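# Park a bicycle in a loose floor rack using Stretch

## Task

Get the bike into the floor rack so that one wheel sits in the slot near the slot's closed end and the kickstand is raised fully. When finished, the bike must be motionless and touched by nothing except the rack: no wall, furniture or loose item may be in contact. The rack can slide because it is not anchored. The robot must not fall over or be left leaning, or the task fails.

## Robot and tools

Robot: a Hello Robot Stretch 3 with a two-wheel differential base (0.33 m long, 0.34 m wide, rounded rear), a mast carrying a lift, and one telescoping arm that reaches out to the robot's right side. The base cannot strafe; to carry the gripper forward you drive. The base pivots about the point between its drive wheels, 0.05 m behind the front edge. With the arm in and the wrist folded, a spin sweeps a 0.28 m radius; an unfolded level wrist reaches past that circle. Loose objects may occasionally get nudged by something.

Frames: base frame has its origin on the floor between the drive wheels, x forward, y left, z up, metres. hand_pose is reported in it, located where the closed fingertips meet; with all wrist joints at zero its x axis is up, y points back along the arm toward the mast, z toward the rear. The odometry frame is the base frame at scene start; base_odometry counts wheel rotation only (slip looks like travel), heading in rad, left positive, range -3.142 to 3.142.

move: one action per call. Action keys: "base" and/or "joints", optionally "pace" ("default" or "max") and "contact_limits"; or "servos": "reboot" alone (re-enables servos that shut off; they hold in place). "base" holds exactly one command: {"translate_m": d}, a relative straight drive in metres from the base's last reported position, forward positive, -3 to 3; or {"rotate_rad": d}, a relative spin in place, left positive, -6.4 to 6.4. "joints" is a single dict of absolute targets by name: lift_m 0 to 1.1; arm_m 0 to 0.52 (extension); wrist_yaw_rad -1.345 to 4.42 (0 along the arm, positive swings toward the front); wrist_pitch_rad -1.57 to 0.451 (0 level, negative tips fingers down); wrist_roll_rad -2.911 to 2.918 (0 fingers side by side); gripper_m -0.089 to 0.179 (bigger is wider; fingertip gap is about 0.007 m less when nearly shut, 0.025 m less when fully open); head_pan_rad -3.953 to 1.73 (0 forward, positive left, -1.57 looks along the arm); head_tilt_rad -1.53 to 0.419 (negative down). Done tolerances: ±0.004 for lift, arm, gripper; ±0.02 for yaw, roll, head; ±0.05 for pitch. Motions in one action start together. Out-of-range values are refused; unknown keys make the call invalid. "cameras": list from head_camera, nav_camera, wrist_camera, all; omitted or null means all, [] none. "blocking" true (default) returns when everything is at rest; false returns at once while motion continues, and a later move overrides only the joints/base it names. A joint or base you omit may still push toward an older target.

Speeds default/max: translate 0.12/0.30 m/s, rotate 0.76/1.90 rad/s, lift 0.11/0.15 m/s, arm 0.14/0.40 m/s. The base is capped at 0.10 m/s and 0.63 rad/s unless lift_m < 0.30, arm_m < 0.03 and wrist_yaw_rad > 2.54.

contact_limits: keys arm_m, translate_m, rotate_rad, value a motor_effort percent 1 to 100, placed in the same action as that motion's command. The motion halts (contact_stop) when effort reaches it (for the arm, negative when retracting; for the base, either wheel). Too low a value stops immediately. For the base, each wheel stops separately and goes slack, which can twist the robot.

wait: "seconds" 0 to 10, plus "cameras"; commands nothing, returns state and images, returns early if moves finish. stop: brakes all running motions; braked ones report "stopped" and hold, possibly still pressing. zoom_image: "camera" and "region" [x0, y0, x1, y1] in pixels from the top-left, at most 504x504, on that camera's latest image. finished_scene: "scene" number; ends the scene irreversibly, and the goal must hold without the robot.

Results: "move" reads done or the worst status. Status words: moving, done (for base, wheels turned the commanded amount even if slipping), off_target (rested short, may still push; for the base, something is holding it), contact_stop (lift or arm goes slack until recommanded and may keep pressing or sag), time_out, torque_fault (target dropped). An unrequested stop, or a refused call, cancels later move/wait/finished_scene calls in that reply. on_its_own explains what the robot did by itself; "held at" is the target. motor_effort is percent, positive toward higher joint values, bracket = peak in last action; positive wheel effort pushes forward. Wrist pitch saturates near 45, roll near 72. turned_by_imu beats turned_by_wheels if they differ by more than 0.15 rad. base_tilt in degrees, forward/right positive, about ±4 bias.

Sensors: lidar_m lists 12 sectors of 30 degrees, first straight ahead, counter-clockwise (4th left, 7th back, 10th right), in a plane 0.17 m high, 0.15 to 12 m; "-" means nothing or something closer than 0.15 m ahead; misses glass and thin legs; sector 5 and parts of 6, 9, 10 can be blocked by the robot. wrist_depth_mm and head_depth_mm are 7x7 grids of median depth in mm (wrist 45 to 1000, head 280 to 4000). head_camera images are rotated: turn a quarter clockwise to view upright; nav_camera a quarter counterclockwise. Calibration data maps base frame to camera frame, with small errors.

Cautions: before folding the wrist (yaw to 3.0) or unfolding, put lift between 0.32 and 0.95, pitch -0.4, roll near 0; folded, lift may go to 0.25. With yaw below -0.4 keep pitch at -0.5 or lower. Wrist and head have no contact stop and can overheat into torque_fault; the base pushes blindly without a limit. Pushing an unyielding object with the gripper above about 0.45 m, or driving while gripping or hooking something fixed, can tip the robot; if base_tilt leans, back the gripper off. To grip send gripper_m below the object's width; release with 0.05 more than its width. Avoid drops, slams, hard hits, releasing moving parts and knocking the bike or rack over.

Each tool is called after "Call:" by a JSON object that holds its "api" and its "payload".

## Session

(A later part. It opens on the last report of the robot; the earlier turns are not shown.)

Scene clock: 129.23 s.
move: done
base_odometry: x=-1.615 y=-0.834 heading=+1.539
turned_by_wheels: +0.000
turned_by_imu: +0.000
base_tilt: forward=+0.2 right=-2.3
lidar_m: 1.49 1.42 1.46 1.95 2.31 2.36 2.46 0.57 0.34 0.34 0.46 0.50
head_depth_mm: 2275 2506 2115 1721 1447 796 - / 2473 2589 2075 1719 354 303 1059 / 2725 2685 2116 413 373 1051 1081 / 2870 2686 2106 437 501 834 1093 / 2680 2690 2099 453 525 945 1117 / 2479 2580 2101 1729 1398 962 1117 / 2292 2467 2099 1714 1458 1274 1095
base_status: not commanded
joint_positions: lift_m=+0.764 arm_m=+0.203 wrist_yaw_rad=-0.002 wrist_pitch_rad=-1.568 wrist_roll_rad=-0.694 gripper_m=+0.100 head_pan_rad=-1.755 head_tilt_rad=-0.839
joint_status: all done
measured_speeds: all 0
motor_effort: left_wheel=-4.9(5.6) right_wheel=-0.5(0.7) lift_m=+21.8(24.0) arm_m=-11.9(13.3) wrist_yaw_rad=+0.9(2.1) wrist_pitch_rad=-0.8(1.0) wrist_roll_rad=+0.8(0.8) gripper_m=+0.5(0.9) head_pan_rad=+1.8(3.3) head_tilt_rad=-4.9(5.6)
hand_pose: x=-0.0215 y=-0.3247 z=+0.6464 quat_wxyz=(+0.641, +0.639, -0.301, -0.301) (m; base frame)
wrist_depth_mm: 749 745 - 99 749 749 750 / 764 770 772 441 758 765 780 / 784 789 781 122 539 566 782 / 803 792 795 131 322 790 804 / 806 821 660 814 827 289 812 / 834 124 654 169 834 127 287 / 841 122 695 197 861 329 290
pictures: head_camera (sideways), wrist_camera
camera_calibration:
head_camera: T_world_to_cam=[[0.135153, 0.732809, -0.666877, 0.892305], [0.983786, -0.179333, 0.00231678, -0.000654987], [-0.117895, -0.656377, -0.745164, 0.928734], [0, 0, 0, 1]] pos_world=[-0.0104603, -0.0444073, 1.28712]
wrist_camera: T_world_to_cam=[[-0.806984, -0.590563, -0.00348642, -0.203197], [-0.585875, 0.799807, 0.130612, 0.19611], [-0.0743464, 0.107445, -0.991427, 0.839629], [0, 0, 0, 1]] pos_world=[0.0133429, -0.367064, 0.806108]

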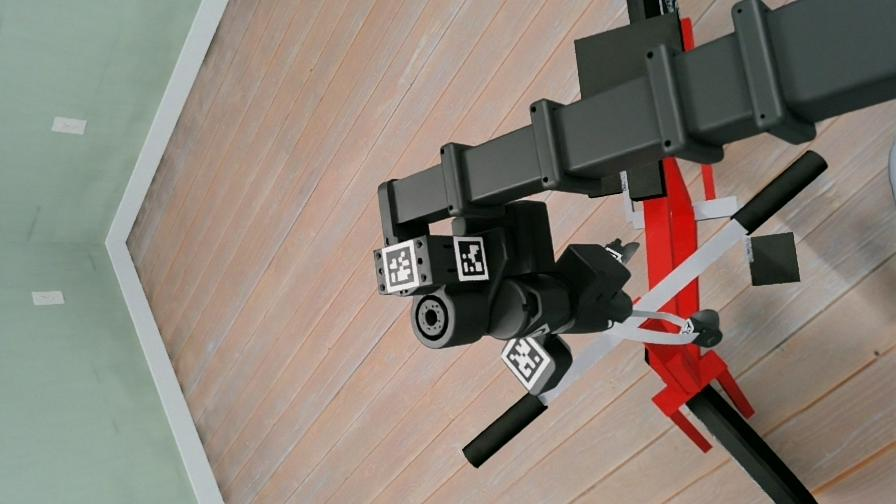

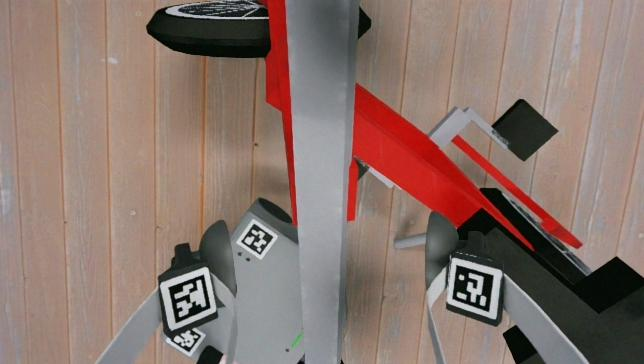

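Call:
{"api": "move", "payload": {"joints": {"arm_m": 0.192}, "cameras": []}}

Call:
{"api": "move", "payload": {"joints": {"gripper_m": -0.085}, "cameras": ["wrist_camera", "head_camera"]}}

Scene clock: 130.30 s.
move: done
base_odometry: x=-1.615 y=-0.834 heading=+1.539
turned_by_wheels: +0.000
turned_by_imu: +0.000
base_tilt: forward=+0.2 right=-2.3
lidar_m: 1.48 1.42 1.46 1.95 2.30 2.37 2.45 0.57 0.34 0.33 0.46 0.50
head_depth_mm: 2299 2488 2075 1731 1462 791 - / 2486 2583 2110 1716 348 301 1057 / 2732 2699 2085 415 374 1056 1079 / 2847 2667 2117 431 478 829 1094 / 2680 2672 2113 458 498 926 1115 / 2488 2603 2106 1729 1408 960 1120 / 2322 2470 2102 1728 1451 1263 1095
base_status: not commanded
joint_positions: lift_m=+0.764 arm_m=+0.192 wrist_yaw_rad=-0.002 wrist_pitch_rad=-1.568 wrist_roll_rad=-0.694 gripper_m=+0.100 head_pan_rad=-1.755 head_tilt_rad=-0.839
joint_status: all done
measured_speeds: all 0
motor_effort: left_wheel=-5.5(5.6) right_wheel=-0.4(0.9) lift_m=+22.9(23.0) arm_m=-12.7(14.3) wrist_yaw_rad=+1.3(2.4) wrist_pitch_rad=-0.8(1.1) wrist_roll_rad=+0.8(0.8) gripper_m=-0.1(0.8) head_pan_rad=+2.0(2.9) head_tilt_rad=-5.0(5.9)
hand_pose: x=-0.0215 y=-0.3137 z=+0.6464 quat_wxyz=(+0.641, +0.639, -0.301, -0.301) (m; base frame)
wrist_depth_mm: 737 742 - 103 750 746 755 / 751 765 760 - 757 764 773 / 771 791 791 121 478 565 772 / 806 799 787 137 328 798 807 / 804 828 651 155 807 279 815 / 833 125 667 666 824 127 283 / 833 122 685 204 852 328 290
pictures: none
No camera images: "cameras" was empty.

Scene clock: 132.67 s.
move: done
base_odometry: x=-1.615 y=-0.834 heading=+1.539
turned_by_wheels: +0.000
turned_by_imu: +0.000
base_tilt: forward=+0.1 right=-2.3
lidar_m: 1.49 1.42 1.46 1.95 2.31 2.37 2.46 0.57 0.34 0.33 0.46 0.51
head_depth_mm: 2278 2502 2106 1705 1463 796 - / 2497 2589 2082 1712 350 301 1064 / 2723 2713 2089 415 374 1059 1086 / 2909 2684 2110 431 480 831 1100 / 2635 2685 2107 459 498 1201 1121 / 2490 2592 2084 1731 1399 965 1122 / 2301 2523 2100 1731 1460 1270 1099
base_status: not commanded
joint_positions: lift_m=+0.764 arm_m=+0.192 wrist_yaw_rad=-0.002 wrist_pitch_rad=-1.561 wrist_roll_rad=-0.691 gripper_m=-0.084 head_pan_rad=-1.755 head_tilt_rad=-0.839
joint_status: all done
measured_speeds: all 0
motor_effort: left_wheel=-5.0(5.8) right_wheel=+2.5(2.7) lift_m=+36.8(37.0) arm_m=-11.0(12.7) wrist_yaw_rad=+1.2(2.2) wrist_pitch_rad=-2.1(2.6) wrist_roll_rad=-0.1(0.8) gripper_m=-28.5(100.0) head_pan_rad=+2.2(3.3) head_tilt_rad=-4.8(5.8)
hand_pose: x=-0.0215 y=-0.3154 z=+0.6463 quat_wxyz=(+0.642, +0.637, -0.303, -0.301) (m; base frame)
wrist_depth_mm: 755 756 - 102 752 746 751 / 762 767 762 108 755 758 767 / 776 772 795 124 502 570 770 / 786 792 795 135 321 794 797 / 814 806 802 147 807 283 818 / 823 831 653 129 833 847 283 / 844 843 685 196 838 861 292
pictures: head_camera (sideways), wrist_camera
camera_calibration:
head_camera: T_world_to_cam=[[0.135153, 0.73281, -0.666876, 0.892304], [0.983786, -0.179333, 0.00231678, -0.000654994], [-0.117895, -0.656376, -0.745165, 0.928735], [0, 0, 0, 1]] pos_world=[-0.0104603, -0.0444073, 1.28712]
wrist_camera: T_world_to_cam=[[-0.808619, -0.588332, 0.000466947, -0.199605], [-0.583653, 0.802288, 0.125233, 0.193012], [-0.074053, 0.100993, -0.992127, 0.836906], [0, 0, 0, 1]] pos_world=[0.013223, -0.356808, 0.806239]

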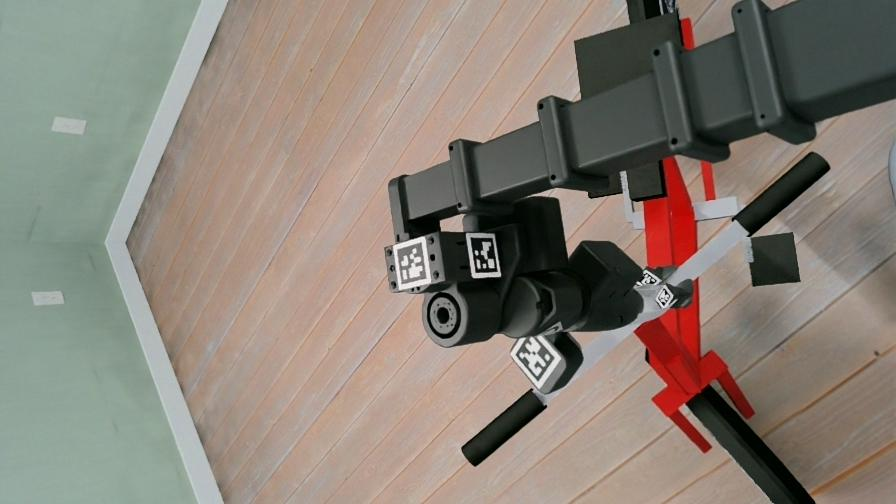

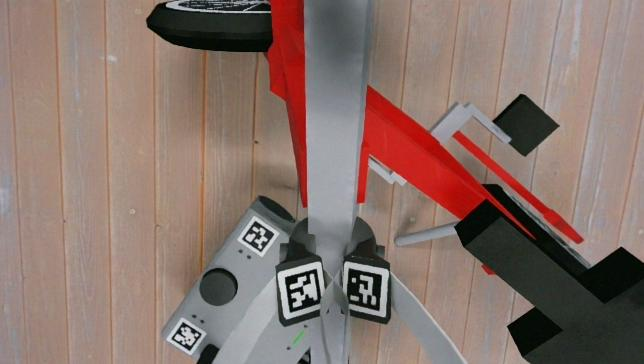

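Call:
{"api": "move", "payload": {"joints": {"arm_m": 0.245, "lift_m": 0.775, "wrist_roll_rad": -0.55}, "cameras": ["wrist_camera"]}}

Call:
{"api": "move", "payload": {"joints": {"arm_m": 0.29, "lift_m": 0.782, "wrist_roll_rad": -0.4}, "cameras": ["wrist_camera", "head_camera"]}}

Scene clock: 134.33 s.
move: contact_stop
base_odometry: x=-1.615 y=-0.834 heading=+1.539
turned_by_wheels: +0.000
turned_by_imu: -0.037
base_tilt: forward=+0.1 right=-2.3
lidar_m: 1.51 1.42 1.46 1.90 2.30 2.34 2.48 0.64 0.41 0.33 0.48 2.14
head_depth_mm: 2217 2466 2095 1723 1418 1072 - / 2440 2566 2106 1725 329 294 1080 / 2630 2711 2112 403 366 1088 1119 / 2867 2712 2097 466 1392 1059 1100 / 2793 2701 2095 467 645 1229 1122 / 2528 2675 2103 1721 1462 996 1116 / 2352 2503 2120 1724 1458 1264 1119
base_status: not commanded
joint_positions: lift_m=+0.779 arm_m=+0.245 wrist_yaw_rad=+0.004 wrist_pitch_rad=-1.575 wrist_roll_rad=-0.553 gripper_m=-0.081 head_pan_rad=-1.755 head_tilt_rad=-0.839
joint_status: lift_m contact_stop (moved +0.015 of +0.011); the others done
measured_speeds: translate_m=+0.000 rotate_rad=+0.000 lift_m=+0.001 arm_m=+0.000 wrist_yaw_rad=+0.000 wrist_pitch_rad=+0.000 wrist_roll_rad=+0.000 head_pan_rad=+0.000 head_tilt_rad=+0.000
on_its_own: lift_m is slack since a contact_stop
motor_effort: left_wheel=-4.7(5.6) right_wheel=+13.8(13.8) lift_m=+24.7(44.0) arm_m=+17.5(23.2) wrist_yaw_rad=-3.3(4.1) wrist_pitch_rad=+0.6(2.6) wrist_roll_rad=+0.6(2.4) gripper_m=-17.1(28.3) head_pan_rad=+2.0(3.3) head_tilt_rad=-4.9(5.6)
hand_pose: x=-0.0217 y=-0.3648 z=+0.6616 quat_wxyz=(+0.617, +0.620, -0.342, -0.344) (m; base frame)
wrist_depth_mm: 774 764 751 746 756 761 761 / 779 780 780 455 772 774 774 / 776 791 787 131 555 782 800 / 803 815 809 144 343 600 813 / 828 829 837 150 834 289 306 / 857 879 846 128 850 840 297 / 890 874 696 202 870 877 309
pictures: wrist_camera
camera_calibration:
wrist_camera: T_world_to_cam=[[-0.879196, -0.476408, -0.00704443, -0.184567], [-0.472801, 0.870519, 0.13659, 0.250463], [-0.0589403, 0.12342, -0.990603, 0.864624], [0, 0, 0, 1]] pos_world=[0.00711019, -0.412674, 0.820988]

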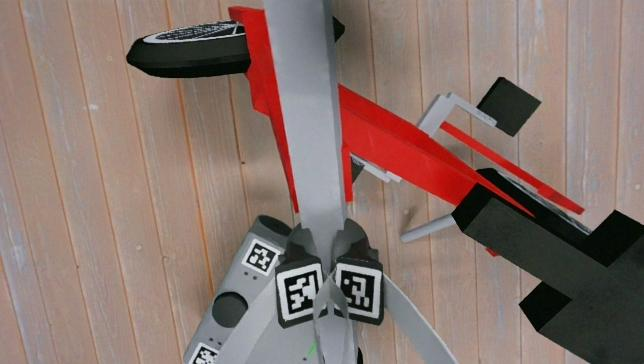

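not run: a stop that you did not command came earlier in this reply.

Call:
{"api": "move", "payload": {"joints": {"arm_m": 0.285, "wrist_roll_rad": -0.4}, "cameras": ["wrist_camera"]}}

Call:
{"api": "move", "payload": {"joints": {"arm_m": 0.325, "wrist_roll_rad": -0.25}, "cameras": ["wrist_camera", "head_camera"]}}

Scene clock: 135.83 s.
move: done
base_odometry: x=-1.615 y=-0.834 heading=+1.539
turned_by_wheels: +0.000
turned_by_imu: -0.011
base_tilt: forward=+0.1 right=-2.3
lidar_m: 1.51 1.42 1.45 1.89 2.30 2.34 2.48 0.66 0.52 0.35 0.49 2.18
head_depth_mm: 2217 2450 2102 1720 1050 1134 - / 2415 2595 2088 1717 319 291 1097 / 2643 2692 2098 390 830 1199 1121 / 2878 2701 481 532 1461 1059 1121 / 2787 2693 477 515 719 1215 1117 / 2567 2686 2091 1643 1458 1123 1119 / 2349 2517 2116 1675 1456 1193 1118
base_status: not commanded
joint_positions: lift_m=+0.788 arm_m=+0.285 wrist_yaw_rad=+0.005 wrist_pitch_rad=-1.575 wrist_roll_rad=-0.408 gripper_m=-0.081 head_pan_rad=-1.755 head_tilt_rad=-0.839
joint_status: all done
measured_speeds: translate_m=+0.000 rotate_rad=+0.000 lift_m=+0.001 arm_m=+0.000 wrist_yaw_rad=+0.000 wrist_pitch_rad=+0.000 wrist_roll_rad=+0.000 head_pan_rad=+0.000 head_tilt_rad=+0.000
on_its_own: lift_m is slack since a contact_stop (your +0.775 is given up)
motor_effort: left_wheel=-5.1(5.2) right_wheel=+10.4(11.2) lift_m=+24.7(26.2) arm_m=+18.2(23.1) wrist_yaw_rad=-3.9(5.2) wrist_pitch_rad=+0.6(0.6) wrist_roll_rad=+2.3(5.0) gripper_m=-17.4(17.8) head_pan_rad=+2.1(3.3) head_tilt_rad=-5.4(5.7)
hand_pose: x=-0.0217 y=-0.4049 z=+0.6704 quat_wxyz=(+0.591, +0.593, -0.386, -0.388) (m; base frame)
wrist_depth_mm: 781 769 115 762 766 763 758 / 782 787 - 774 785 776 783 / 798 807 810 143 608 785 803 / 817 809 829 148 346 313 805 / 842 845 839 150 841 295 290 / 872 861 837 128 870 854 302 / 866 868 714 193 884 878 880
pictures: wrist_camera
camera_calibration:
wrist_camera: T_world_to_cam=[[-0.938437, -0.345393, -0.00624608, -0.152388], [-0.342964, 0.929369, 0.136558, 0.310759], [-0.0413613, 0.130293, -0.990612, 0.881413], [0, 0, 0, 1]] pos_world=[0.0000290457, -0.456286, 0.82975]

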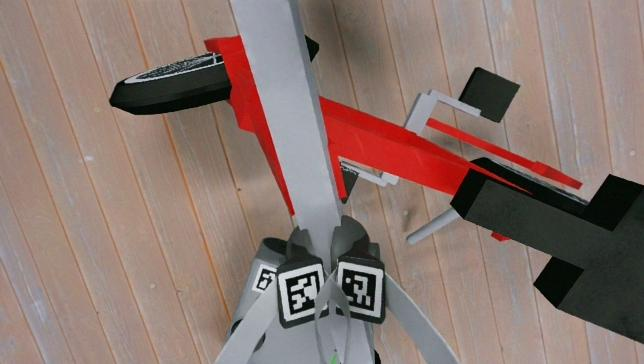

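Scene clock: 137.20 s.
move: done
base_odometry: x=-1.615 y=-0.834 heading=+1.539
turned_by_wheels: +0.000
turned_by_imu: +0.000
base_tilt: forward=+0.1 right=-2.4
lidar_m: 1.51 1.42 1.45 1.89 2.29 2.33 2.49 0.67 0.52 0.55 0.51 2.17
head_depth_mm: 2210 2421 2089 1719 1109 1256 - / 2414 2583 2104 1727 302 291 1101 / 2647 2675 2033 368 844 1246 1118 / 2867 2690 500 1687 1364 1104 1116 / 2797 2689 499 552 839 1245 1119 / 2586 2673 2096 1643 1466 1198 1113 / 2349 2532 2116 1724 1461 1068 1115
base_status: not commanded
joint_positions: lift_m=+0.795 arm_m=+0.325 wrist_yaw_rad=+0.006 wrist_pitch_rad=-1.574 wrist_roll_rad=-0.267 gripper_m=-0.081 head_pan_rad=-1.755 head_tilt_rad=-0.839
joint_status: all done
measured_speeds: all 0
on_its_own: lift_m is slack since a contact_stop (your +0.775 is given up)
motor_effort: left_wheel=-4.5(5.2) right_wheel=+8.4(10.7) lift_m=+25.8(25.8) arm_m=+16.8(20.6) wrist_yaw_rad=-5.1(6.5) wrist_pitch_rad=+0.4(0.6) wrist_roll_rad=+4.9(6.6) gripper_m=-17.2(18.4) head_pan_rad=+2.1(2.9) head_tilt_rad=-4.6(5.5)
hand_pose: x=-0.0218 y=-0.4449 z=+0.6774 quat_wxyz=(+0.562, +0.564, -0.426, -0.428) (m; base frame)
wrist_depth_mm: 778 772 - 760 780 780 761 / 779 803 127 788 788 774 791 / 808 506 288 306 798 818 805 / 824 833 826 154 350 289 290 / 845 849 837 150 858 843 295 / 884 869 870 129 854 888 309 / 899 898 709 191 735 886 879
pictures: head_camera (sideways), wrist_camera
camera_calibration:
head_camera: T_world_to_cam=[[0.135167, 0.732882, -0.666794, 0.892197], [0.983786, -0.179333, 0.00231722, -0.000655556], [-0.11788, -0.656295, -0.745239, 0.92883], [0, 0, 0, 1]] pos_world=[-0.01046, -0.0444057, 1.28711]
wrist_camera: T_world_to_cam=[[-0.977488, -0.210918, -0.00548415, -0.10777], [-0.209684, 0.968224, 0.136288, 0.367389], [-0.0234358, 0.13437, -0.990654, 0.895825], [0, 0, 0, 1]] pos_world=[-0.00731385, -0.498818, 0.836791]

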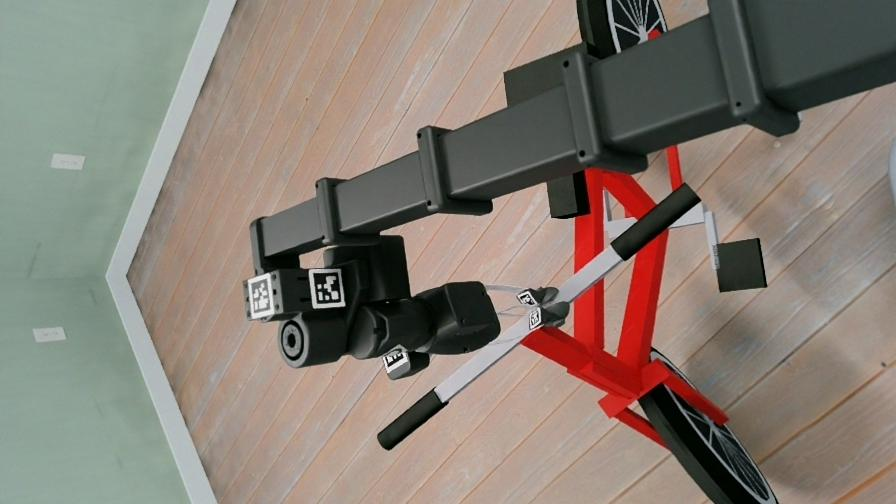

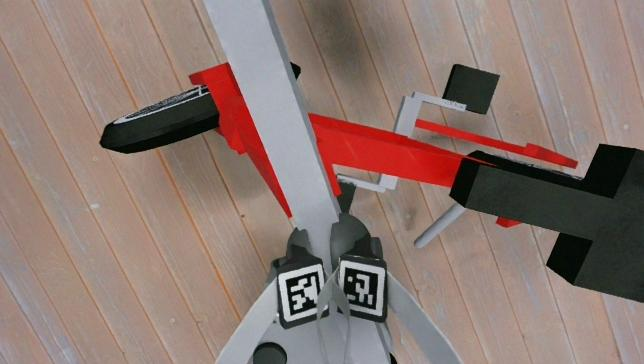

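Call:
{"api": "move", "payload": {"joints": {"arm_m": 0.352, "wrist_roll_rad": 0.0}, "cameras": ["wrist_camera", "head_camera"]}}

Scene clock: 138.53 s.
move: off_target
base_odometry: x=-1.615 y=-0.834 heading=+1.539
turned_by_wheels: +0.000
turned_by_imu: +0.000
base_tilt: forward=+0.1 right=-2.4
lidar_m: 1.52 1.43 1.45 1.88 2.30 2.33 2.48 0.68 0.52 0.56 0.55 2.17
head_depth_mm: 2204 2439 2107 1732 1051 - - / 2379 2603 2096 1672 299 301 1098 / 2632 2698 2042 370 855 1223 1113 / 2803 2710 506 1706 1390 1198 1120 / 2812 2680 517 589 871 1247 1119 / 2571 2665 2029 1688 1419 1192 1115 / 2358 2549 2105 1728 1468 1045 1120
base_status: not commanded
joint_positions: lift_m=+0.800 arm_m=+0.352 wrist_yaw_rad=+0.018 wrist_pitch_rad=-1.574 wrist_roll_rad=-0.043 gripper_m=-0.081 head_pan_rad=-1.755 head_tilt_rad=-0.839
joint_status: wrist_roll_rad off_target (ended at -0.043, target +0.000); the others done
measured_speeds: all 0
on_its_own: lift_m is slack since a contact_stop (your +0.775 is given up); wrist_yaw_rad is at rest, and its effort (-14.6) is outside its rest range (-9 to +9)
motor_effort: left_wheel=-2.0(4.2) right_wheel=+4.7(8.3) lift_m=+25.6(26.3) arm_m=+14.6(20.9) wrist_yaw_rad=-14.6(16.3) wrist_pitch_rad=+0.3(0.6) wrist_roll_rad=+13.6(15.3) gripper_m=-17.5(17.9) head_pan_rad=+2.3(3.1) head_tilt_rad=-3.8(5.5)
hand_pose: x=-0.0221 y=-0.4720 z=+0.6823 quat_wxyz=(+0.514, +0.516, -0.483, -0.486) (m; base frame)
wrist_depth_mm: 783 781 762 791 776 778 789 / 791 798 131 805 797 799 794 / 817 814 141 490 580 617 287 / 823 815 831 160 839 296 292 / 843 837 842 152 838 876 326 / 879 875 873 129 877 871 879 / 891 895 894 730 186 893 884
pictures: head_camera (sideways), wrist_camera
camera_calibration:
head_camera: T_world_to_cam=[[0.135167, 0.732882, -0.666793, 0.892197], [0.983786, -0.179333, 0.00231722, -0.000655558], [-0.11788, -0.656295, -0.745239, 0.928831], [0, 0, 0, 1]] pos_world=[-0.01046, -0.0444057, 1.28711]
wrist_camera: T_world_to_cam=[[-0.99999, -0.0000347614, -0.0044764, -0.0153985], [-0.000643395, 0.990704, 0.136036, 0.408216], [0.00443006, 0.136037, -0.990694, 0.905757], [0, 0, 0, 1]] pos_world=[-0.0191483, -0.527638, 0.841727]

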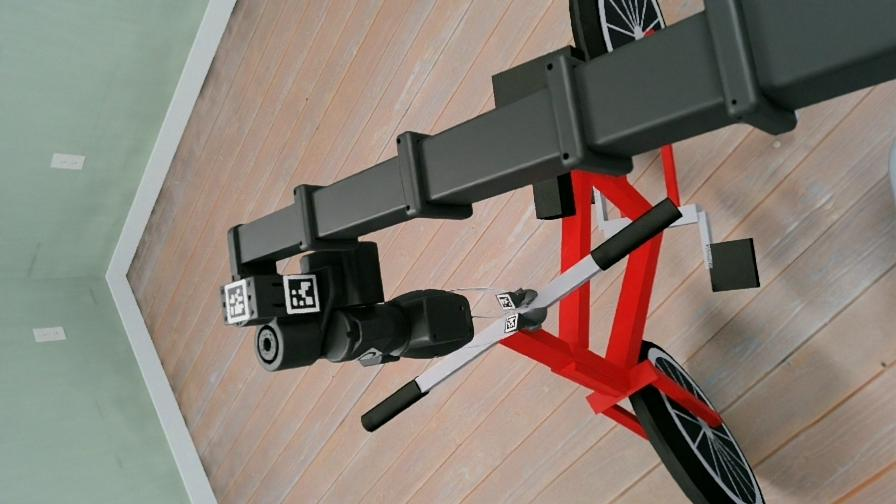

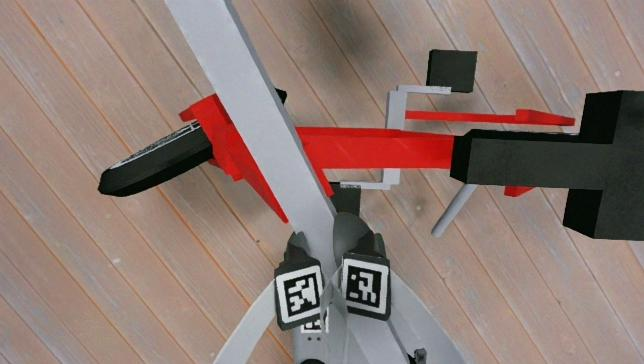

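Call:
{"api": "move", "payload": {"base": {"translate_m": 0.04}, "joints": {"wrist_roll_rad": 0.15}, "cameras": ["wrist_camera"]}}

Scene clock: 140.03 s.
move: off_target
base_odometry: x=-1.614 y=-0.794 heading=+1.539
turned_by_wheels: +0.000
turned_by_imu: +0.000
base_tilt: forward=+0.1 right=-2.3
lidar_m: 1.48 1.39 1.42 1.84 2.32 2.36 2.52 0.69 0.53 0.54 0.54 2.12
head_depth_mm: 2248 2471 2102 1714 1038 - - / 2424 2557 2089 1671 298 1192 1093 / 2616 2681 1987 366 864 1215 1113 / 2946 2672 511 1714 1412 1066 1115 / 2803 2658 515 617 872 1242 1119 / 2523 2675 2115 1698 1459 1173 1115 / 2337 2497 2097 1730 1461 1055 1112
base_status: done
joint_positions: lift_m=+0.803 arm_m=+0.352 wrist_yaw_rad=+0.018 wrist_pitch_rad=-1.574 wrist_roll_rad=+0.111 gripper_m=-0.081 head_pan_rad=-1.755 head_tilt_rad=-0.839
joint_status: wrist_roll_rad off_target (ended at +0.111, target +0.150)
measured_speeds: all 0
on_its_own: lift_m is slack since a contact_stop (your +0.775 is given up); wrist_yaw_rad is at rest, and its effort (-15.8) is outside its rest range (-9 to +9)
motor_effort: left_wheel=+5.1(10.5) right_wheel=+3.9(15.4) lift_m=+25.7(26.2) arm_m=+8.5(14.2) wrist_yaw_rad=-15.8(18.4) wrist_pitch_rad=+0.2(0.7) wrist_roll_rad=+12.4(17.4) gripper_m=-17.9(18.5) head_pan_rad=+2.2(3.5) head_tilt_rad=-4.1(5.8)
hand_pose: x=-0.0221 y=-0.4720 z=+0.6860 quat_wxyz=(+0.476, +0.477, -0.521, -0.524) (m; base frame)
wrist_depth_mm: 779 791 131 788 787 781 771 / 796 798 137 810 798 799 283 / 811 818 276 325 343 290 287 / 817 656 402 153 845 848 320 / 847 851 837 152 867 849 852 / 864 879 873 129 862 873 867 / 896 879 896 730 181 907 889
pictures: wrist_camera
camera_calibration:
wrist_camera: T_world_to_cam=[[-0.988346, 0.152178, -0.00384409, 0.0562479], [0.150254, 0.979279, 0.135781, 0.40582], [0.0244274, 0.133621, -0.990731, 0.908757], [0, 0, 0, 1]] pos_world=[-0.0275823, -0.5274, 0.845448]

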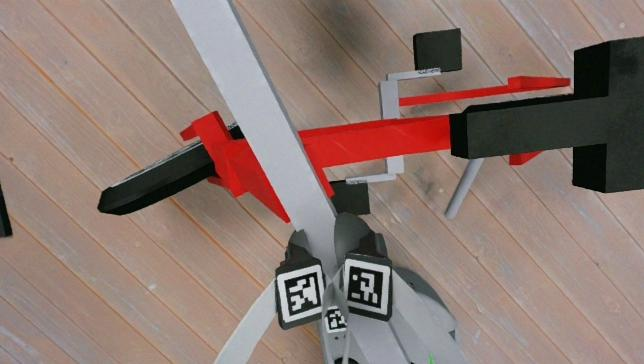

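Call:
{"api": "move", "payload": {"base": {"translate_m": 0.04}, "joints": {"wrist_roll_rad": 0.35}, "cameras": ["wrist_camera"]}}

Call:
{"api": "zoom_image", "payload": {"camera": "wrist_camera", "region": [0, 0, 300, 250]}}

Scene clock: 141.53 s.
move: off_target
base_odometry: x=-1.612 y=-0.754 heading=+1.539
turned_by_wheels: +0.000
turned_by_imu: +0.000
base_tilt: forward=+0.1 right=-2.3
lidar_m: 1.45 1.36 1.39 1.80 2.34 2.39 2.55 0.69 0.53 0.53 0.54 2.08
head_depth_mm: 2272 2488 2101 1710 1040 - - / 2482 2586 2077 1672 294 1211 1106 / 2704 2709 1991 364 876 1216 1113 / 2905 2684 511 1731 1392 1054 1117 / 2737 2690 509 593 843 1216 1120 / 2520 2615 2090 1733 1464 1156 1120 / 2320 2471 2105 1727 1463 1075 1120
base_status: done
joint_positions: lift_m=+0.807 arm_m=+0.352 wrist_yaw_rad=+0.015 wrist_pitch_rad=-1.574 wrist_roll_rad=+0.317 gripper_m=-0.081 head_pan_rad=-1.755 head_tilt_rad=-0.839
joint_status: wrist_roll_rad off_target (ended at +0.317, target +0.350)
measured_speeds: all 0
on_its_own: lift_m is slack since a contact_stop (your +0.775 is given up); wrist_yaw_rad is at rest, and its effort (-12.5) is outside its rest range (-9 to +9)
motor_effort: left_wheel=+6.0(11.2) right_wheel=+2.7(12.2) lift_m=+25.8(26.2) arm_m=+2.6(8.3) wrist_yaw_rad=-12.5(19.0) wrist_pitch_rad=+0.4(0.6) wrist_roll_rad=+10.4(18.8) gripper_m=-18.2(18.5) head_pan_rad=+2.6(3.2) head_tilt_rad=-4.7(5.9)
hand_pose: x=-0.0220 y=-0.4719 z=+0.6897 quat_wxyz=(+0.418, +0.420, -0.568, -0.571) (m; base frame)
wrist_depth_mm: 789 791 140 781 784 784 280 / 808 804 143 815 804 286 284 / 824 824 420 323 345 820 817 / 830 831 338 155 839 842 841 / 859 864 856 156 855 848 844 / 896 883 861 129 718 880 891 / 893 903 909 915 734 886 884
pictures: wrist_camera
camera_calibration:
wrist_camera: T_world_to_cam=[[-0.934881, 0.354947, -0.00305733, 0.152665], [0.351294, 0.926426, 0.135377, 0.385033], [0.0508839, 0.125487, -0.99079, 0.909172], [0, 0, 0, 1]] pos_world=[-0.0387986, -0.524982, 0.849141]

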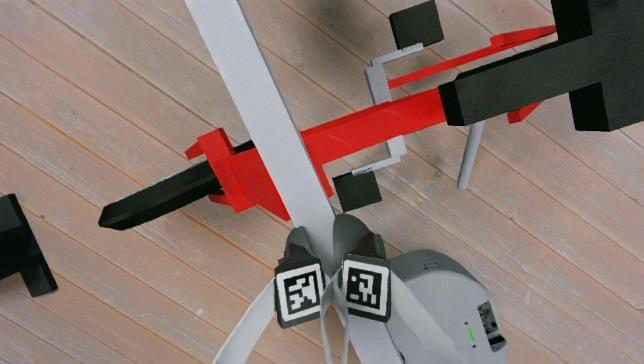

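Scaled by 1.680.

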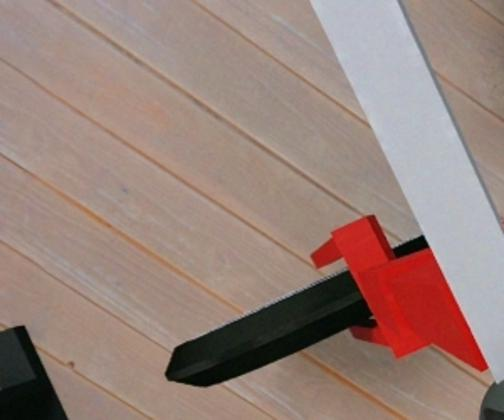

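Call:
{"api": "move", "payload": {"base": {"translate_m": 0.06}, "joints": {"wrist_roll_rad": 0.45}, "cameras": ["wrist_camera"]}}

Call:
{"api": "zoom_image", "payload": {"camera": "wrist_camera", "region": [0, 50, 300, 300]}}

Scene clock: 143.73 s.
move: off_target
base_odometry: x=-1.610 y=-0.694 heading=+1.540
turned_by_wheels: +0.000
turned_by_imu: +0.001
base_tilt: forward=+0.1 right=-2.3
lidar_m: 1.39 1.31 1.34 1.73 2.37 2.41 2.61 0.69 0.54 0.51 0.54 1.99
head_depth_mm: 2325 2547 2100 1719 1042 - - / 2512 2683 2093 1671 292 1220 1097 / 2724 2656 1968 363 876 1236 1115 / 2946 2663 509 1718 1400 1195 1116 / 2730 2657 507 611 868 1196 1120 / 2458 2598 2095 1721 1456 1166 1119 / 2280 2510 2092 1726 1464 1141 1113
base_status: done
joint_positions: lift_m=+0.809 arm_m=+0.352 wrist_yaw_rad=+0.011 wrist_pitch_rad=-1.574 wrist_roll_rad=+0.425 gripper_m=-0.081 head_pan_rad=-1.755 head_tilt_rad=-0.839
joint_status: wrist_roll_rad off_target (ended at +0.425, target +0.450)
measured_speeds: all 0
on_its_own: lift_m is slack since a contact_stop (your +0.775 is given up); wrist_yaw_rad is at rest, and its effort (-10.1) is outside its rest range (-9 to +9)
motor_effort: left_wheel=+6.6(9.8) right_wheel=+0.9(10.7) lift_m=+26.3(26.5) arm_m=-6.0(6.0) wrist_yaw_rad=-10.1(13.9) wrist_pitch_rad=+0.3(0.5) wrist_roll_rad=+7.8(14.8) gripper_m=-17.9(18.4) head_pan_rad=+2.7(3.2) head_tilt_rad=-5.3(5.8)
hand_pose: x=-0.0219 y=-0.4719 z=+0.6918 quat_wxyz=(+0.386, +0.387, -0.591, -0.593) (m; base frame)
wrist_depth_mm: 792 777 145 785 606 519 281 / 797 800 149 799 360 289 296 / 830 839 491 319 811 819 815 / 839 841 287 157 844 836 828 / 857 862 872 155 855 857 844 / 885 886 885 128 716 776 869 / 893 896 886 170 720 732 898
pictures: wrist_camera
camera_calibration:
wrist_camera: T_world_to_cam=[[-0.889809, 0.456326, -0.0027167, 0.201341], [0.451821, 0.881828, 0.135046, 0.366109], [0.0640208, 0.118938, -0.990836, 0.908429], [0, 0, 0, 1]] pos_world=[-0.0444194, -0.522769, 0.851209]

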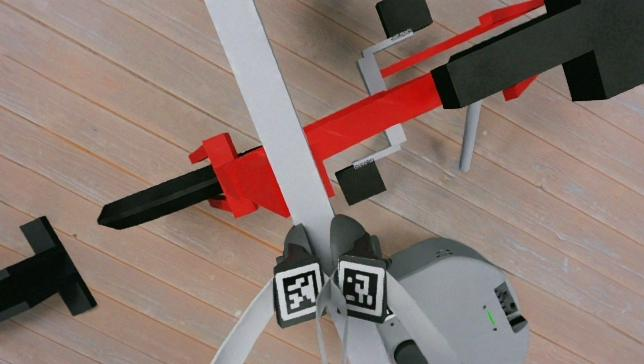

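Scaled by 1.680.

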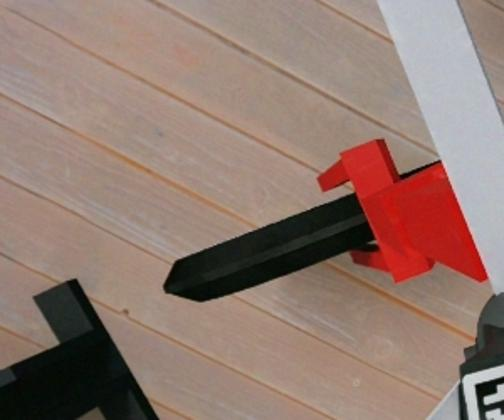

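Call:
{"api": "move", "payload": {"base": {"translate_m": 0.06}, "joints": {"wrist_roll_rad": 0.33}, "cameras": ["wrist_camera"]}}

Call:
{"api": "zoom_image", "payload": {"camera": "wrist_camera", "region": [0, 50, 300, 300]}}

Scene clock: 145.80 s.
move: done
base_odometry: x=-1.609 y=-0.635 heading=+1.540
turned_by_wheels: +0.000
turned_by_imu: +0.000
base_tilt: forward=+0.1 right=-2.3
lidar_m: 1.34 1.26 1.28 1.67 2.41 2.45 2.66 0.69 0.54 0.52 0.54 1.92
head_depth_mm: 2345 2564 2106 1707 1040 - - / 2551 2676 2097 1670 292 1212 1096 / 2810 2710 1983 364 873 1242 1118 / 2936 2658 511 1723 1396 1199 1111 / 2647 2694 506 602 850 1193 1116 / 2459 2601 2100 1740 1460 1181 1118 / 2265 2438 2139 1716 1467 1144 1114
base_status: done
joint_positions: lift_m=+0.809 arm_m=+0.352 wrist_yaw_rad=+0.007 wrist_pitch_rad=-1.574 wrist_roll_rad=+0.323 gripper_m=-0.081 head_pan_rad=-1.755 head_tilt_rad=-0.839
joint_status: all done
measured_speeds: all 0
on_its_own: lift_m is slack since a contact_stop (your +0.775 is given up)
motor_effort: left_wheel=+5.4(8.9) right_wheel=+4.1(11.8) lift_m=+26.4(26.6) arm_m=-11.1(12.5) wrist_yaw_rad=-5.5(10.0) wrist_pitch_rad=+0.4(0.6) wrist_roll_rad=+1.8(7.2) gripper_m=-17.9(18.4) head_pan_rad=+2.4(3.4) head_tilt_rad=-4.4(5.8)
hand_pose: x=-0.0218 y=-0.4720 z=+0.6918 quat_wxyz=(+0.414, +0.416, -0.571, -0.574) (m; base frame)
wrist_depth_mm: 777 789 142 795 772 798 282 / 799 817 811 797 611 286 287 / 818 827 493 317 345 836 817 / 828 823 341 157 844 855 835 / 864 862 864 155 863 863 857 / 893 874 874 128 723 875 886 / 915 894 897 172 734 784 907
pictures: wrist_camera
camera_calibration:
wrist_camera: T_world_to_cam=[[-0.929819, 0.368004, -0.00311381, 0.159177], [0.364237, 0.921445, 0.13517, 0.382783], [0.0526124, 0.124549, -0.990818, 0.910808], [0, 0, 0, 1]] pos_world=[-0.0393376, -0.524732, 0.851199]

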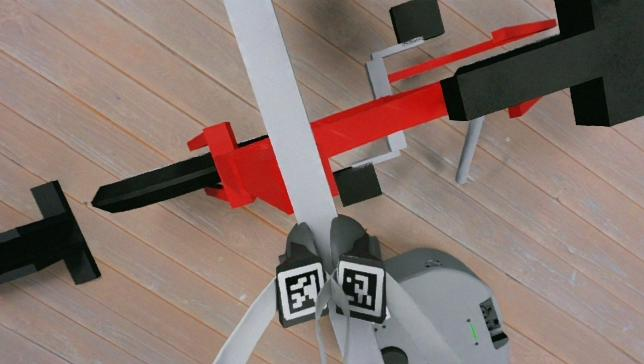

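Scaled by 1.680.

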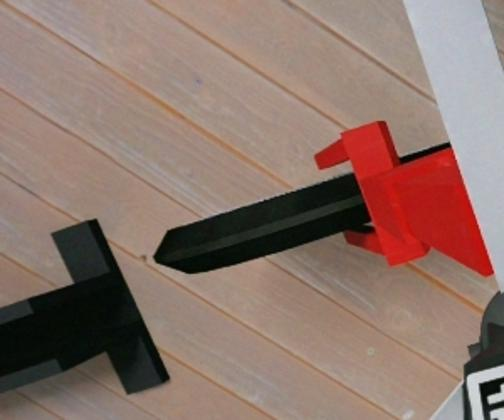

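Call:
{"api": "move", "payload": {"base": {"translate_m": 0.06}, "joints": {"wrist_roll_rad": 0.1}, "cameras": ["wrist_camera"]}}

Call:
{"api": "zoom_image", "payload": {"camera": "wrist_camera", "region": [0, 50, 300, 300]}}

Scene clock: 147.87 s.
move: done
base_odometry: x=-1.607 y=-0.575 heading=+1.540
turned_by_wheels: +0.000
turned_by_imu: +0.000
base_tilt: forward=+0.1 right=-2.2
lidar_m: 1.28 1.21 1.23 1.60 2.45 2.49 2.72 0.70 0.54 0.53 0.55 1.84
head_depth_mm: 2413 2595 2110 1717 1040 - - / 2625 2701 2092 1690 293 1221 1106 / 2846 2663 1981 363 875 1242 1114 / 2909 2677 509 1718 1401 1199 1121 / 2631 2689 507 618 834 1199 1117 / 2397 2615 2107 1717 1454 1185 1108 / 2212 2420 2101 1712 1468 1131 1113
base_status: done
joint_positions: lift_m=+0.809 arm_m=+0.352 wrist_yaw_rad=+0.005 wrist_pitch_rad=-1.574 wrist_roll_rad=+0.099 gripper_m=-0.081 head_pan_rad=-1.755 head_tilt_rad=-0.839
joint_status: all done
measured_speeds: all 0
on_its_own: lift_m is slack since a contact_stop (your +0.775 is given up)
motor_effort: left_wheel=+5.3(8.5) right_wheel=+3.3(12.6) lift_m=+26.4(26.8) arm_m=-8.1(10.8) wrist_yaw_rad=-3.4(6.3) wrist_pitch_rad=+0.4(0.5) wrist_roll_rad=-0.2(1.5) gripper_m=-17.6(18.3) head_pan_rad=+1.9(3.2) head_tilt_rad=-5.5(6.1)
hand_pose: x=-0.0217 y=-0.4720 z=+0.6917 quat_wxyz=(+0.475, +0.477, -0.522, -0.524) (m; base frame)
wrist_depth_mm: 790 808 780 783 784 783 777 / 803 795 804 783 809 806 292 / 829 825 424 153 349 294 294 / - 859 853 157 851 834 855 / 863 854 875 155 863 873 861 / 871 871 870 127 798 868 888 / 914 911 909 172 737 909 894
pictures: wrist_camera
camera_calibration:
wrist_camera: T_world_to_cam=[[-0.987998, 0.154419, -0.00394317, 0.057755], [0.152469, 0.978979, 0.135475, 0.405165], [0.0247802, 0.133248, -0.990773, 0.91428], [0, 0, 0, 1]] pos_world=[-0.0273692, -0.527392, 0.851182]

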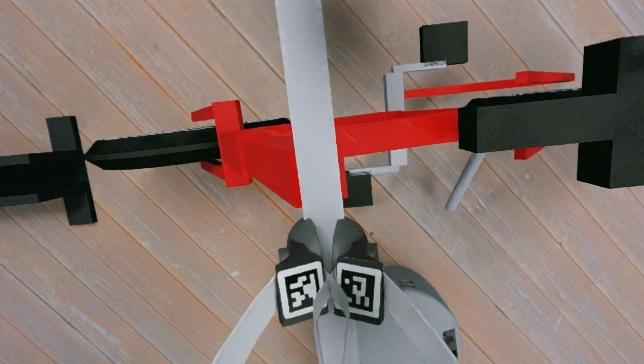

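Scaled by 1.680.

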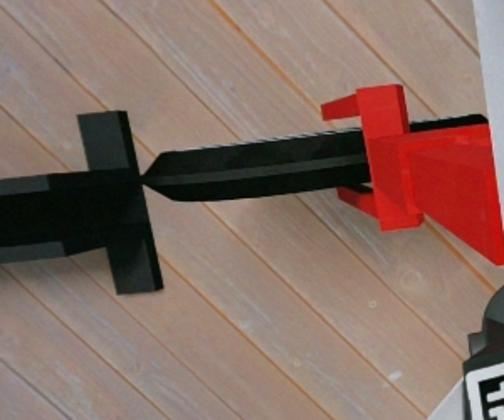

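Call:
{"api": "move", "payload": {"base": {"translate_m": 0.05}, "joints": {"wrist_roll_rad": -0.15}, "cameras": ["wrist_camera"]}}

Call:
{"api": "zoom_image", "payload": {"camera": "wrist_camera", "region": [0, 0, 300, 250]}}

Scene clock: 149.83 s.
move: done
base_odometry: x=-1.605 y=-0.525 heading=+1.540
turned_by_wheels: +0.000
turned_by_imu: +0.000
base_tilt: forward=+0.2 right=-2.4
lidar_m: 1.24 1.17 1.20 1.54 2.47 2.52 2.76 0.70 0.54 0.53 0.55 1.78
head_depth_mm: 2452 2582 2120 1718 1043 - - / 2655 2718 2098 1676 292 1217 1096 / 2857 2678 1975 363 877 1241 1112 / 2860 2709 510 1720 1394 1193 1119 / 2569 2685 506 589 827 1229 1117 / 2379 2574 2110 1716 1455 1196 1116 / 2196 2422 2115 1714 1464 1122 1110
base_status: done
joint_positions: lift_m=+0.809 arm_m=+0.352 wrist_yaw_rad=+0.003 wrist_pitch_rad=-1.574 wrist_roll_rad=-0.148 gripper_m=-0.081 head_pan_rad=-1.755 head_tilt_rad=-0.839
joint_status: all done
measured_speeds: all 0
on_its_own: lift_m is slack since a contact_stop (your +0.775 is given up)
motor_effort: left_wheel=+4.7(8.4) right_wheel=+3.1(12.7) lift_m=+26.2(27.6) arm_m=-4.7(7.7) wrist_yaw_rad=-3.0(5.4) wrist_pitch_rad=+0.1(0.5) wrist_roll_rad=-1.3(2.0) gripper_m=-17.7(18.6) head_pan_rad=+2.7(2.9) head_tilt_rad=-4.6(5.8)
hand_pose: x=-0.0217 y=-0.4721 z=+0.6911 quat_wxyz=(+0.535, +0.537, -0.460, -0.462) (m; base frame)
wrist_depth_mm: 785 798 789 140 781 794 796 / 808 795 807 146 810 792 813 / 821 820 316 151 614 831 460 / 829 834 837 157 842 301 297 / 862 861 862 154 855 858 310 / 885 886 889 128 870 867 885 / 888 914 897 175 743 896 909
pictures: wrist_camera
camera_calibration:
wrist_camera: T_world_to_cam=[[-0.995928, -0.0900182, -0.00488936, -0.0570861], [-0.0898478, 0.986674, 0.135651, 0.403561], [-0.00738686, 0.135538, -0.990745, 0.913959], [0, 0, 0, 1]] pos_world=[-0.0138433, -0.527198, 0.850478]

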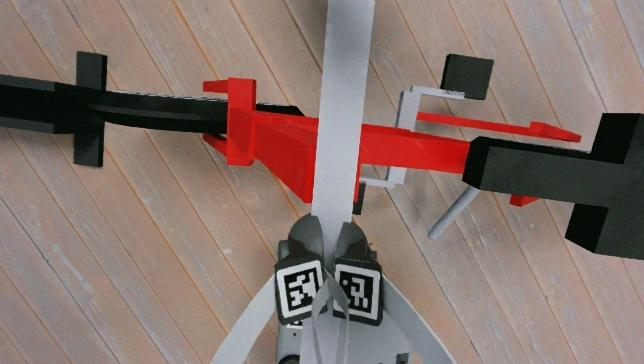

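Scaled by 1.680.

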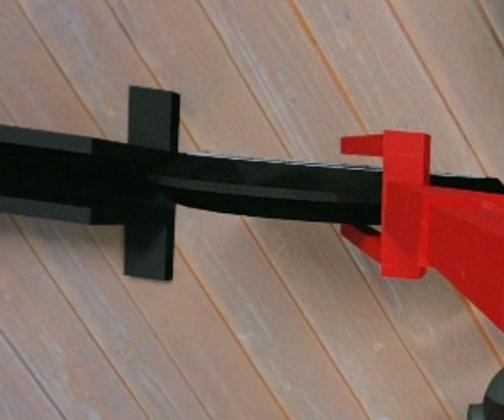

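Call:
{"api": "move", "payload": {"base": {"translate_m": 0.04}, "joints": {"wrist_roll_rad": -0.2}, "cameras": ["wrist_camera"]}}

Call:
{"api": "zoom_image", "payload": {"camera": "wrist_camera", "region": [0, 0, 300, 250]}}

Scene clock: 151.53 s.
move: done
base_odometry: x=-1.604 y=-0.485 heading=+1.540
turned_by_wheels: +0.000
turned_by_imu: +0.000
base_tilt: forward=+0.1 right=-2.3
lidar_m: 1.21 1.14 1.16 1.50 2.50 2.54 2.79 0.70 0.54 0.54 0.55 1.73
head_depth_mm: 2509 2607 2086 1711 1049 - - / 2675 2718 2106 1682 293 1218 1096 / 2933 2677 2012 364 880 1248 1120 / 2833 2667 512 1724 1189 1121 1116 / 2589 2683 509 597 850 1238 1120 / 2341 2570 2111 1722 1454 1204 1120 / 2175 2423 2077 1722 1465 1107 1116
base_status: done
joint_positions: lift_m=+0.808 arm_m=+0.352 wrist_yaw_rad=+0.003 wrist_pitch_rad=-1.574 wrist_roll_rad=-0.198 gripper_m=-0.081 head_pan_rad=-1.755 head_tilt_rad=-0.839
joint_status: all done
measured_speeds: all 0
on_its_own: lift_m is slack since a contact_stop (your +0.775 is given up)
motor_effort: left_wheel=+6.0(7.5) right_wheel=+2.7(11.8) lift_m=+26.4(27.8) arm_m=-2.4(4.8) wrist_yaw_rad=-2.2(3.2) wrist_pitch_rad=+0.2(0.5) wrist_roll_rad=-1.3(2.1) gripper_m=-18.1(18.4) head_pan_rad=+2.8(3.1) head_tilt_rad=-5.2(5.5)
hand_pose: x=-0.0217 y=-0.4721 z=+0.6904 quat_wxyz=(+0.547, +0.548, -0.446, -0.449) (m; base frame)
wrist_depth_mm: 799 787 788 139 781 781 785 / 797 802 793 144 800 798 796 / 832 832 350 150 625 813 804 / 837 842 855 156 833 300 299 / 856 859 848 153 848 843 310 / 883 882 891 128 883 885 876 / 890 912 721 175 799 888 916
pictures: wrist_camera
camera_calibration:
wrist_camera: T_world_to_cam=[[-0.990246, -0.13924, -0.00508225, -0.0800572], [-0.138637, 0.981008, 0.135656, 0.399923], [-0.013903, 0.135037, -0.990743, 0.912963], [0, 0, 0, 1]] pos_world=[-0.0111392, -0.526759, 0.849853]

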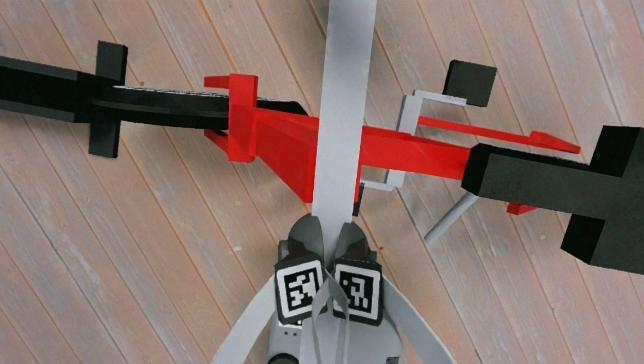

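Scaled by 1.680.

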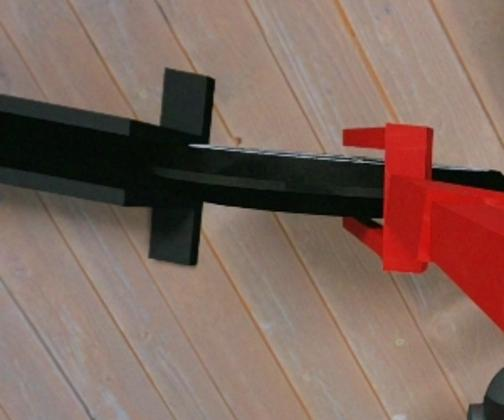

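Call:
{"api": "move", "payload": {"base": {"translate_m": 0.05}, "joints": {"wrist_roll_rad": -0.08}, "cameras": ["wrist_camera"]}}

Call:
{"api": "zoom_image", "payload": {"camera": "wrist_camera", "region": [0, 0, 300, 250]}}

Scene clock: 153.30 s.
move: done
base_odometry: x=-1.602 y=-0.435 heading=+1.540
turned_by_wheels: +0.000
turned_by_imu: +0.000
base_tilt: forward=+0.1 right=-2.3
lidar_m: 1.17 1.09 1.12 1.45 2.52 2.56 2.84 0.71 0.54 0.54 0.55 1.66
head_depth_mm: 2521 2654 2112 1732 1053 - - / 2717 2688 2105 1673 293 1217 1101 / 2972 2706 1977 364 874 1245 1119 / 2801 2678 512 1724 1186 1117 1119 / 2546 2672 508 589 848 1243 1115 / 2277 2500 2099 1722 1463 1199 1121 / 2158 2398 2100 1714 1461 1105 1117
base_status: done
joint_positions: lift_m=+0.808 arm_m=+0.352 wrist_yaw_rad=+0.003 wrist_pitch_rad=-1.574 wrist_roll_rad=-0.086 gripper_m=-0.081 head_pan_rad=-1.755 head_tilt_rad=-0.839
joint_status: all done
measured_speeds: all 0
on_its_own: lift_m is slack since a contact_stop (your +0.775 is given up)
motor_effort: left_wheel=+4.7(8.5) right_wheel=+3.4(12.2) lift_m=+26.1(27.2) arm_m=+0.3(2.3) wrist_yaw_rad=-2.4(3.4) wrist_pitch_rad=+0.2(0.5) wrist_roll_rad=+1.6(1.7) gripper_m=-18.0(18.5) head_pan_rad=+2.6(3.3) head_tilt_rad=-3.7(5.9)
hand_pose: x=-0.0217 y=-0.4721 z=+0.6902 quat_wxyz=(+0.521, +0.523, -0.476, -0.478) (m; base frame)
wrist_depth_mm: 792 783 798 140 790 790 782 / 798 802 798 795 806 801 795 / 835 - 322 180 576 425 293 / 831 851 835 157 832 690 299 / 850 859 864 154 841 866 862 / 884 881 872 128 869 900 884 / 896 918 892 174 742 911 895
pictures: wrist_camera
camera_calibration:
wrist_camera: T_world_to_cam=[[-0.999588, -0.0283084, -0.00465174, -0.0282005], [-0.0286778, 0.990341, 0.135655, 0.406707], [0.00076664, 0.135732, -0.990745, 0.913411], [0, 0, 0, 1]] pos_world=[-0.0172256, -0.527557, 0.849655]

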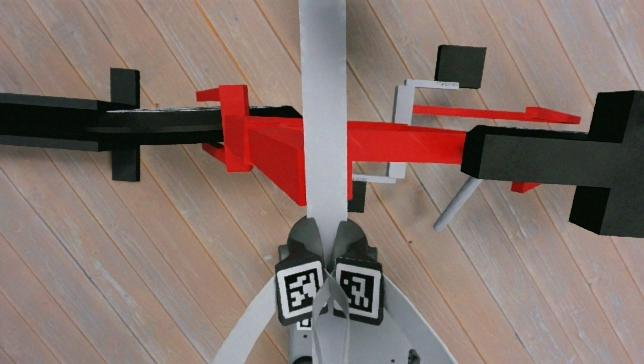

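Scaled by 1.680.

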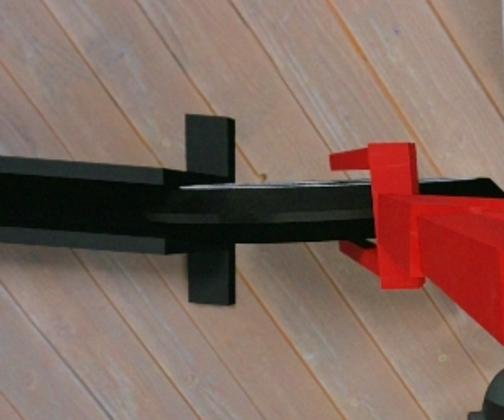

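Call:
{"api": "move", "payload": {"base": {"translate_m": 0.04}, "joints": {"wrist_roll_rad": 0.1}, "cameras": ["wrist_camera"]}}

Call:
{"api": "zoom_image", "payload": {"camera": "wrist_camera", "region": [0, 30, 300, 280]}}

Scene clock: 155.03 s.
move: done
base_odometry: x=-1.601 y=-0.395 heading=+1.540
turned_by_wheels: +0.000
turned_by_imu: +0.000
base_tilt: forward=+0.1 right=-2.2
lidar_m: 1.13 1.06 1.09 1.40 2.54 2.59 2.87 0.71 0.55 0.53 0.55 1.61
head_depth_mm: 2565 2684 2068 1721 1058 - - / 2770 2732 2101 1667 293 1218 1098 / 2983 2680 1967 364 876 1241 1112 / 2784 2689 510 1710 1188 1109 1124 / 2506 2673 507 617 842 1223 1119 / 2306 2509 2107 1719 1462 1198 1117 / 2114 2342 2109 1714 1450 1106 1116
base_status: done
joint_positions: lift_m=+0.808 arm_m=+0.352 wrist_yaw_rad=+0.003 wrist_pitch_rad=-1.574 wrist_roll_rad=+0.091 gripper_m=-0.081 head_pan_rad=-1.755 head_tilt_rad=-0.839
joint_status: all done
measured_speeds: all 0
on_its_own: lift_m is slack since a contact_stop (your +0.775 is given up)
motor_effort: left_wheel=+5.8(8.5) right_wheel=+2.5(11.8) lift_m=+26.2(27.0) arm_m=+2.6(2.8) wrist_yaw_rad=-1.0(3.0) wrist_pitch_rad=+0.2(0.5) wrist_roll_rad=+2.4(3.0) gripper_m=-18.1(18.4) head_pan_rad=+1.8(3.1) head_tilt_rad=-4.5(5.6)
hand_pose: x=-0.0217 y=-0.4720 z=+0.6902 quat_wxyz=(+0.477, +0.478, -0.520, -0.523) (m; base frame)
wrist_depth_mm: 784 794 780 796 783 788 789 / 808 817 803 810 792 782 286 / 818 804 416 165 342 293 293 / - 842 828 156 841 849 833 / 861 863 857 155 870 856 867 / 884 874 871 128 823 905 891 / 911 895 891 173 740 889 911
pictures: wrist_camera
camera_calibration:
wrist_camera: T_world_to_cam=[[-0.988908, 0.148479, -0.00397321, 0.0549956], [0.146579, 0.979877, 0.135484, 0.405654], [0.0240098, 0.133398, -0.990772, 0.912827], [0, 0, 0, 1]] pos_world=[-0.0269917, -0.527427, 0.849663]

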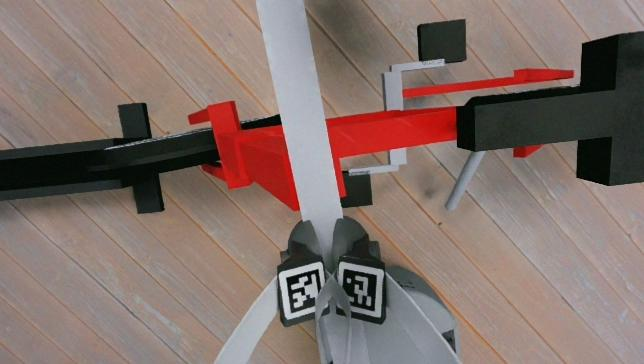

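Scaled by 1.680.

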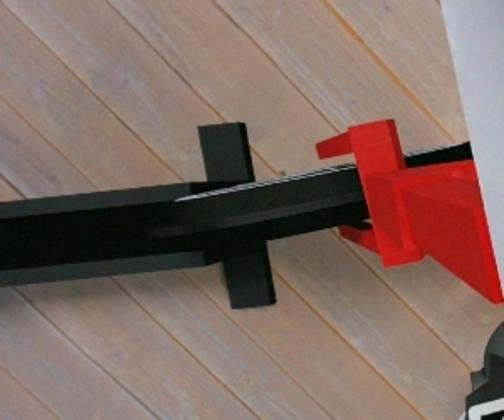

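Call:
{"api": "move", "payload": {"base": {"translate_m": 0.03}, "joints": {"wrist_roll_rad": 0.3}, "cameras": ["wrist_camera"]}}

Call:
{"api": "zoom_image", "payload": {"camera": "wrist_camera", "region": [0, 50, 300, 300]}}

Scene clock: 156.60 s.
move: done
base_odometry: x=-1.600 y=-0.365 heading=+1.540
turned_by_wheels: +0.000
turned_by_imu: +0.000
base_tilt: forward=+0.1 right=-2.3
lidar_m: 1.10 1.04 1.06 1.37 2.56 2.60 2.89 0.71 0.55 0.53 0.55 1.58
head_depth_mm: 2577 2692 2101 1706 1065 - - / 2795 2668 2111 1664 293 1213 1101 / 2990 2665 1993 364 877 1244 1111 / 2748 2683 510 1725 1182 1192 1116 / 2478 2634 508 594 846 1216 1120 / 2300 2488 2081 1730 1454 1189 1115 / 2116 2359 2114 1743 1459 1125 1117
base_status: done
joint_positions: lift_m=+0.808 arm_m=+0.352 wrist_yaw_rad=+0.008 wrist_pitch_rad=-1.574 wrist_roll_rad=+0.282 gripper_m=-0.081 head_pan_rad=-1.755 head_tilt_rad=-0.839
joint_status: all done
measured_speeds: all 0
on_its_own: lift_m is slack since a contact_stop (your +0.775 is given up)
motor_effort: left_wheel=+2.6(7.5) right_wheel=+6.9(20.2) lift_m=+26.7(26.8) arm_m=+5.2(5.4) wrist_yaw_rad=-7.9(8.5) wrist_pitch_rad=+0.4(0.6) wrist_roll_rad=+5.6(6.6) gripper_m=-18.6(18.8) head_pan_rad=+2.0(3.2) head_tilt_rad=-4.6(5.4)
hand_pose: x=-0.0219 y=-0.4719 z=+0.6902 quat_wxyz=(+0.427, +0.428, -0.562, -0.565) (m; base frame)
wrist_depth_mm: 794 801 139 786 596 778 280 / 807 786 791 801 798 287 286 / 803 823 435 319 346 807 827 / 835 691 348 156 837 843 847 / 874 865 863 153 846 860 865 / 875 876 874 129 707 885 890 / 917 896 890 174 728 894 894
pictures: wrist_camera
camera_calibration:
wrist_camera: T_world_to_cam=[[-0.94484, 0.327517, -0.00320583, 0.139748], [0.324093, 0.936286, 0.1354, 0.388945], [0.0473473, 0.126892, -0.990786, 0.910274], [0, 0, 0, 1]] pos_world=[-0.0371136, -0.52544, 0.849672]

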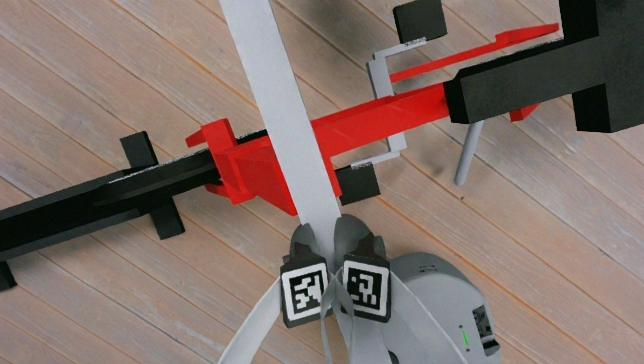

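Scaled by 1.680.

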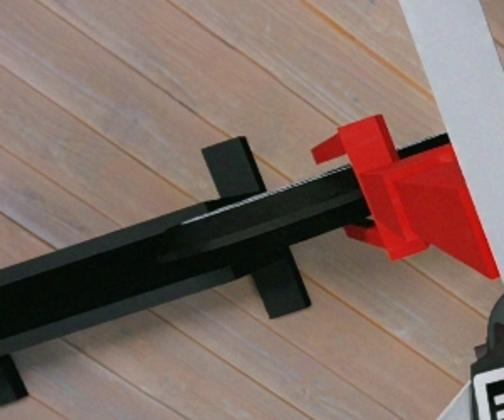

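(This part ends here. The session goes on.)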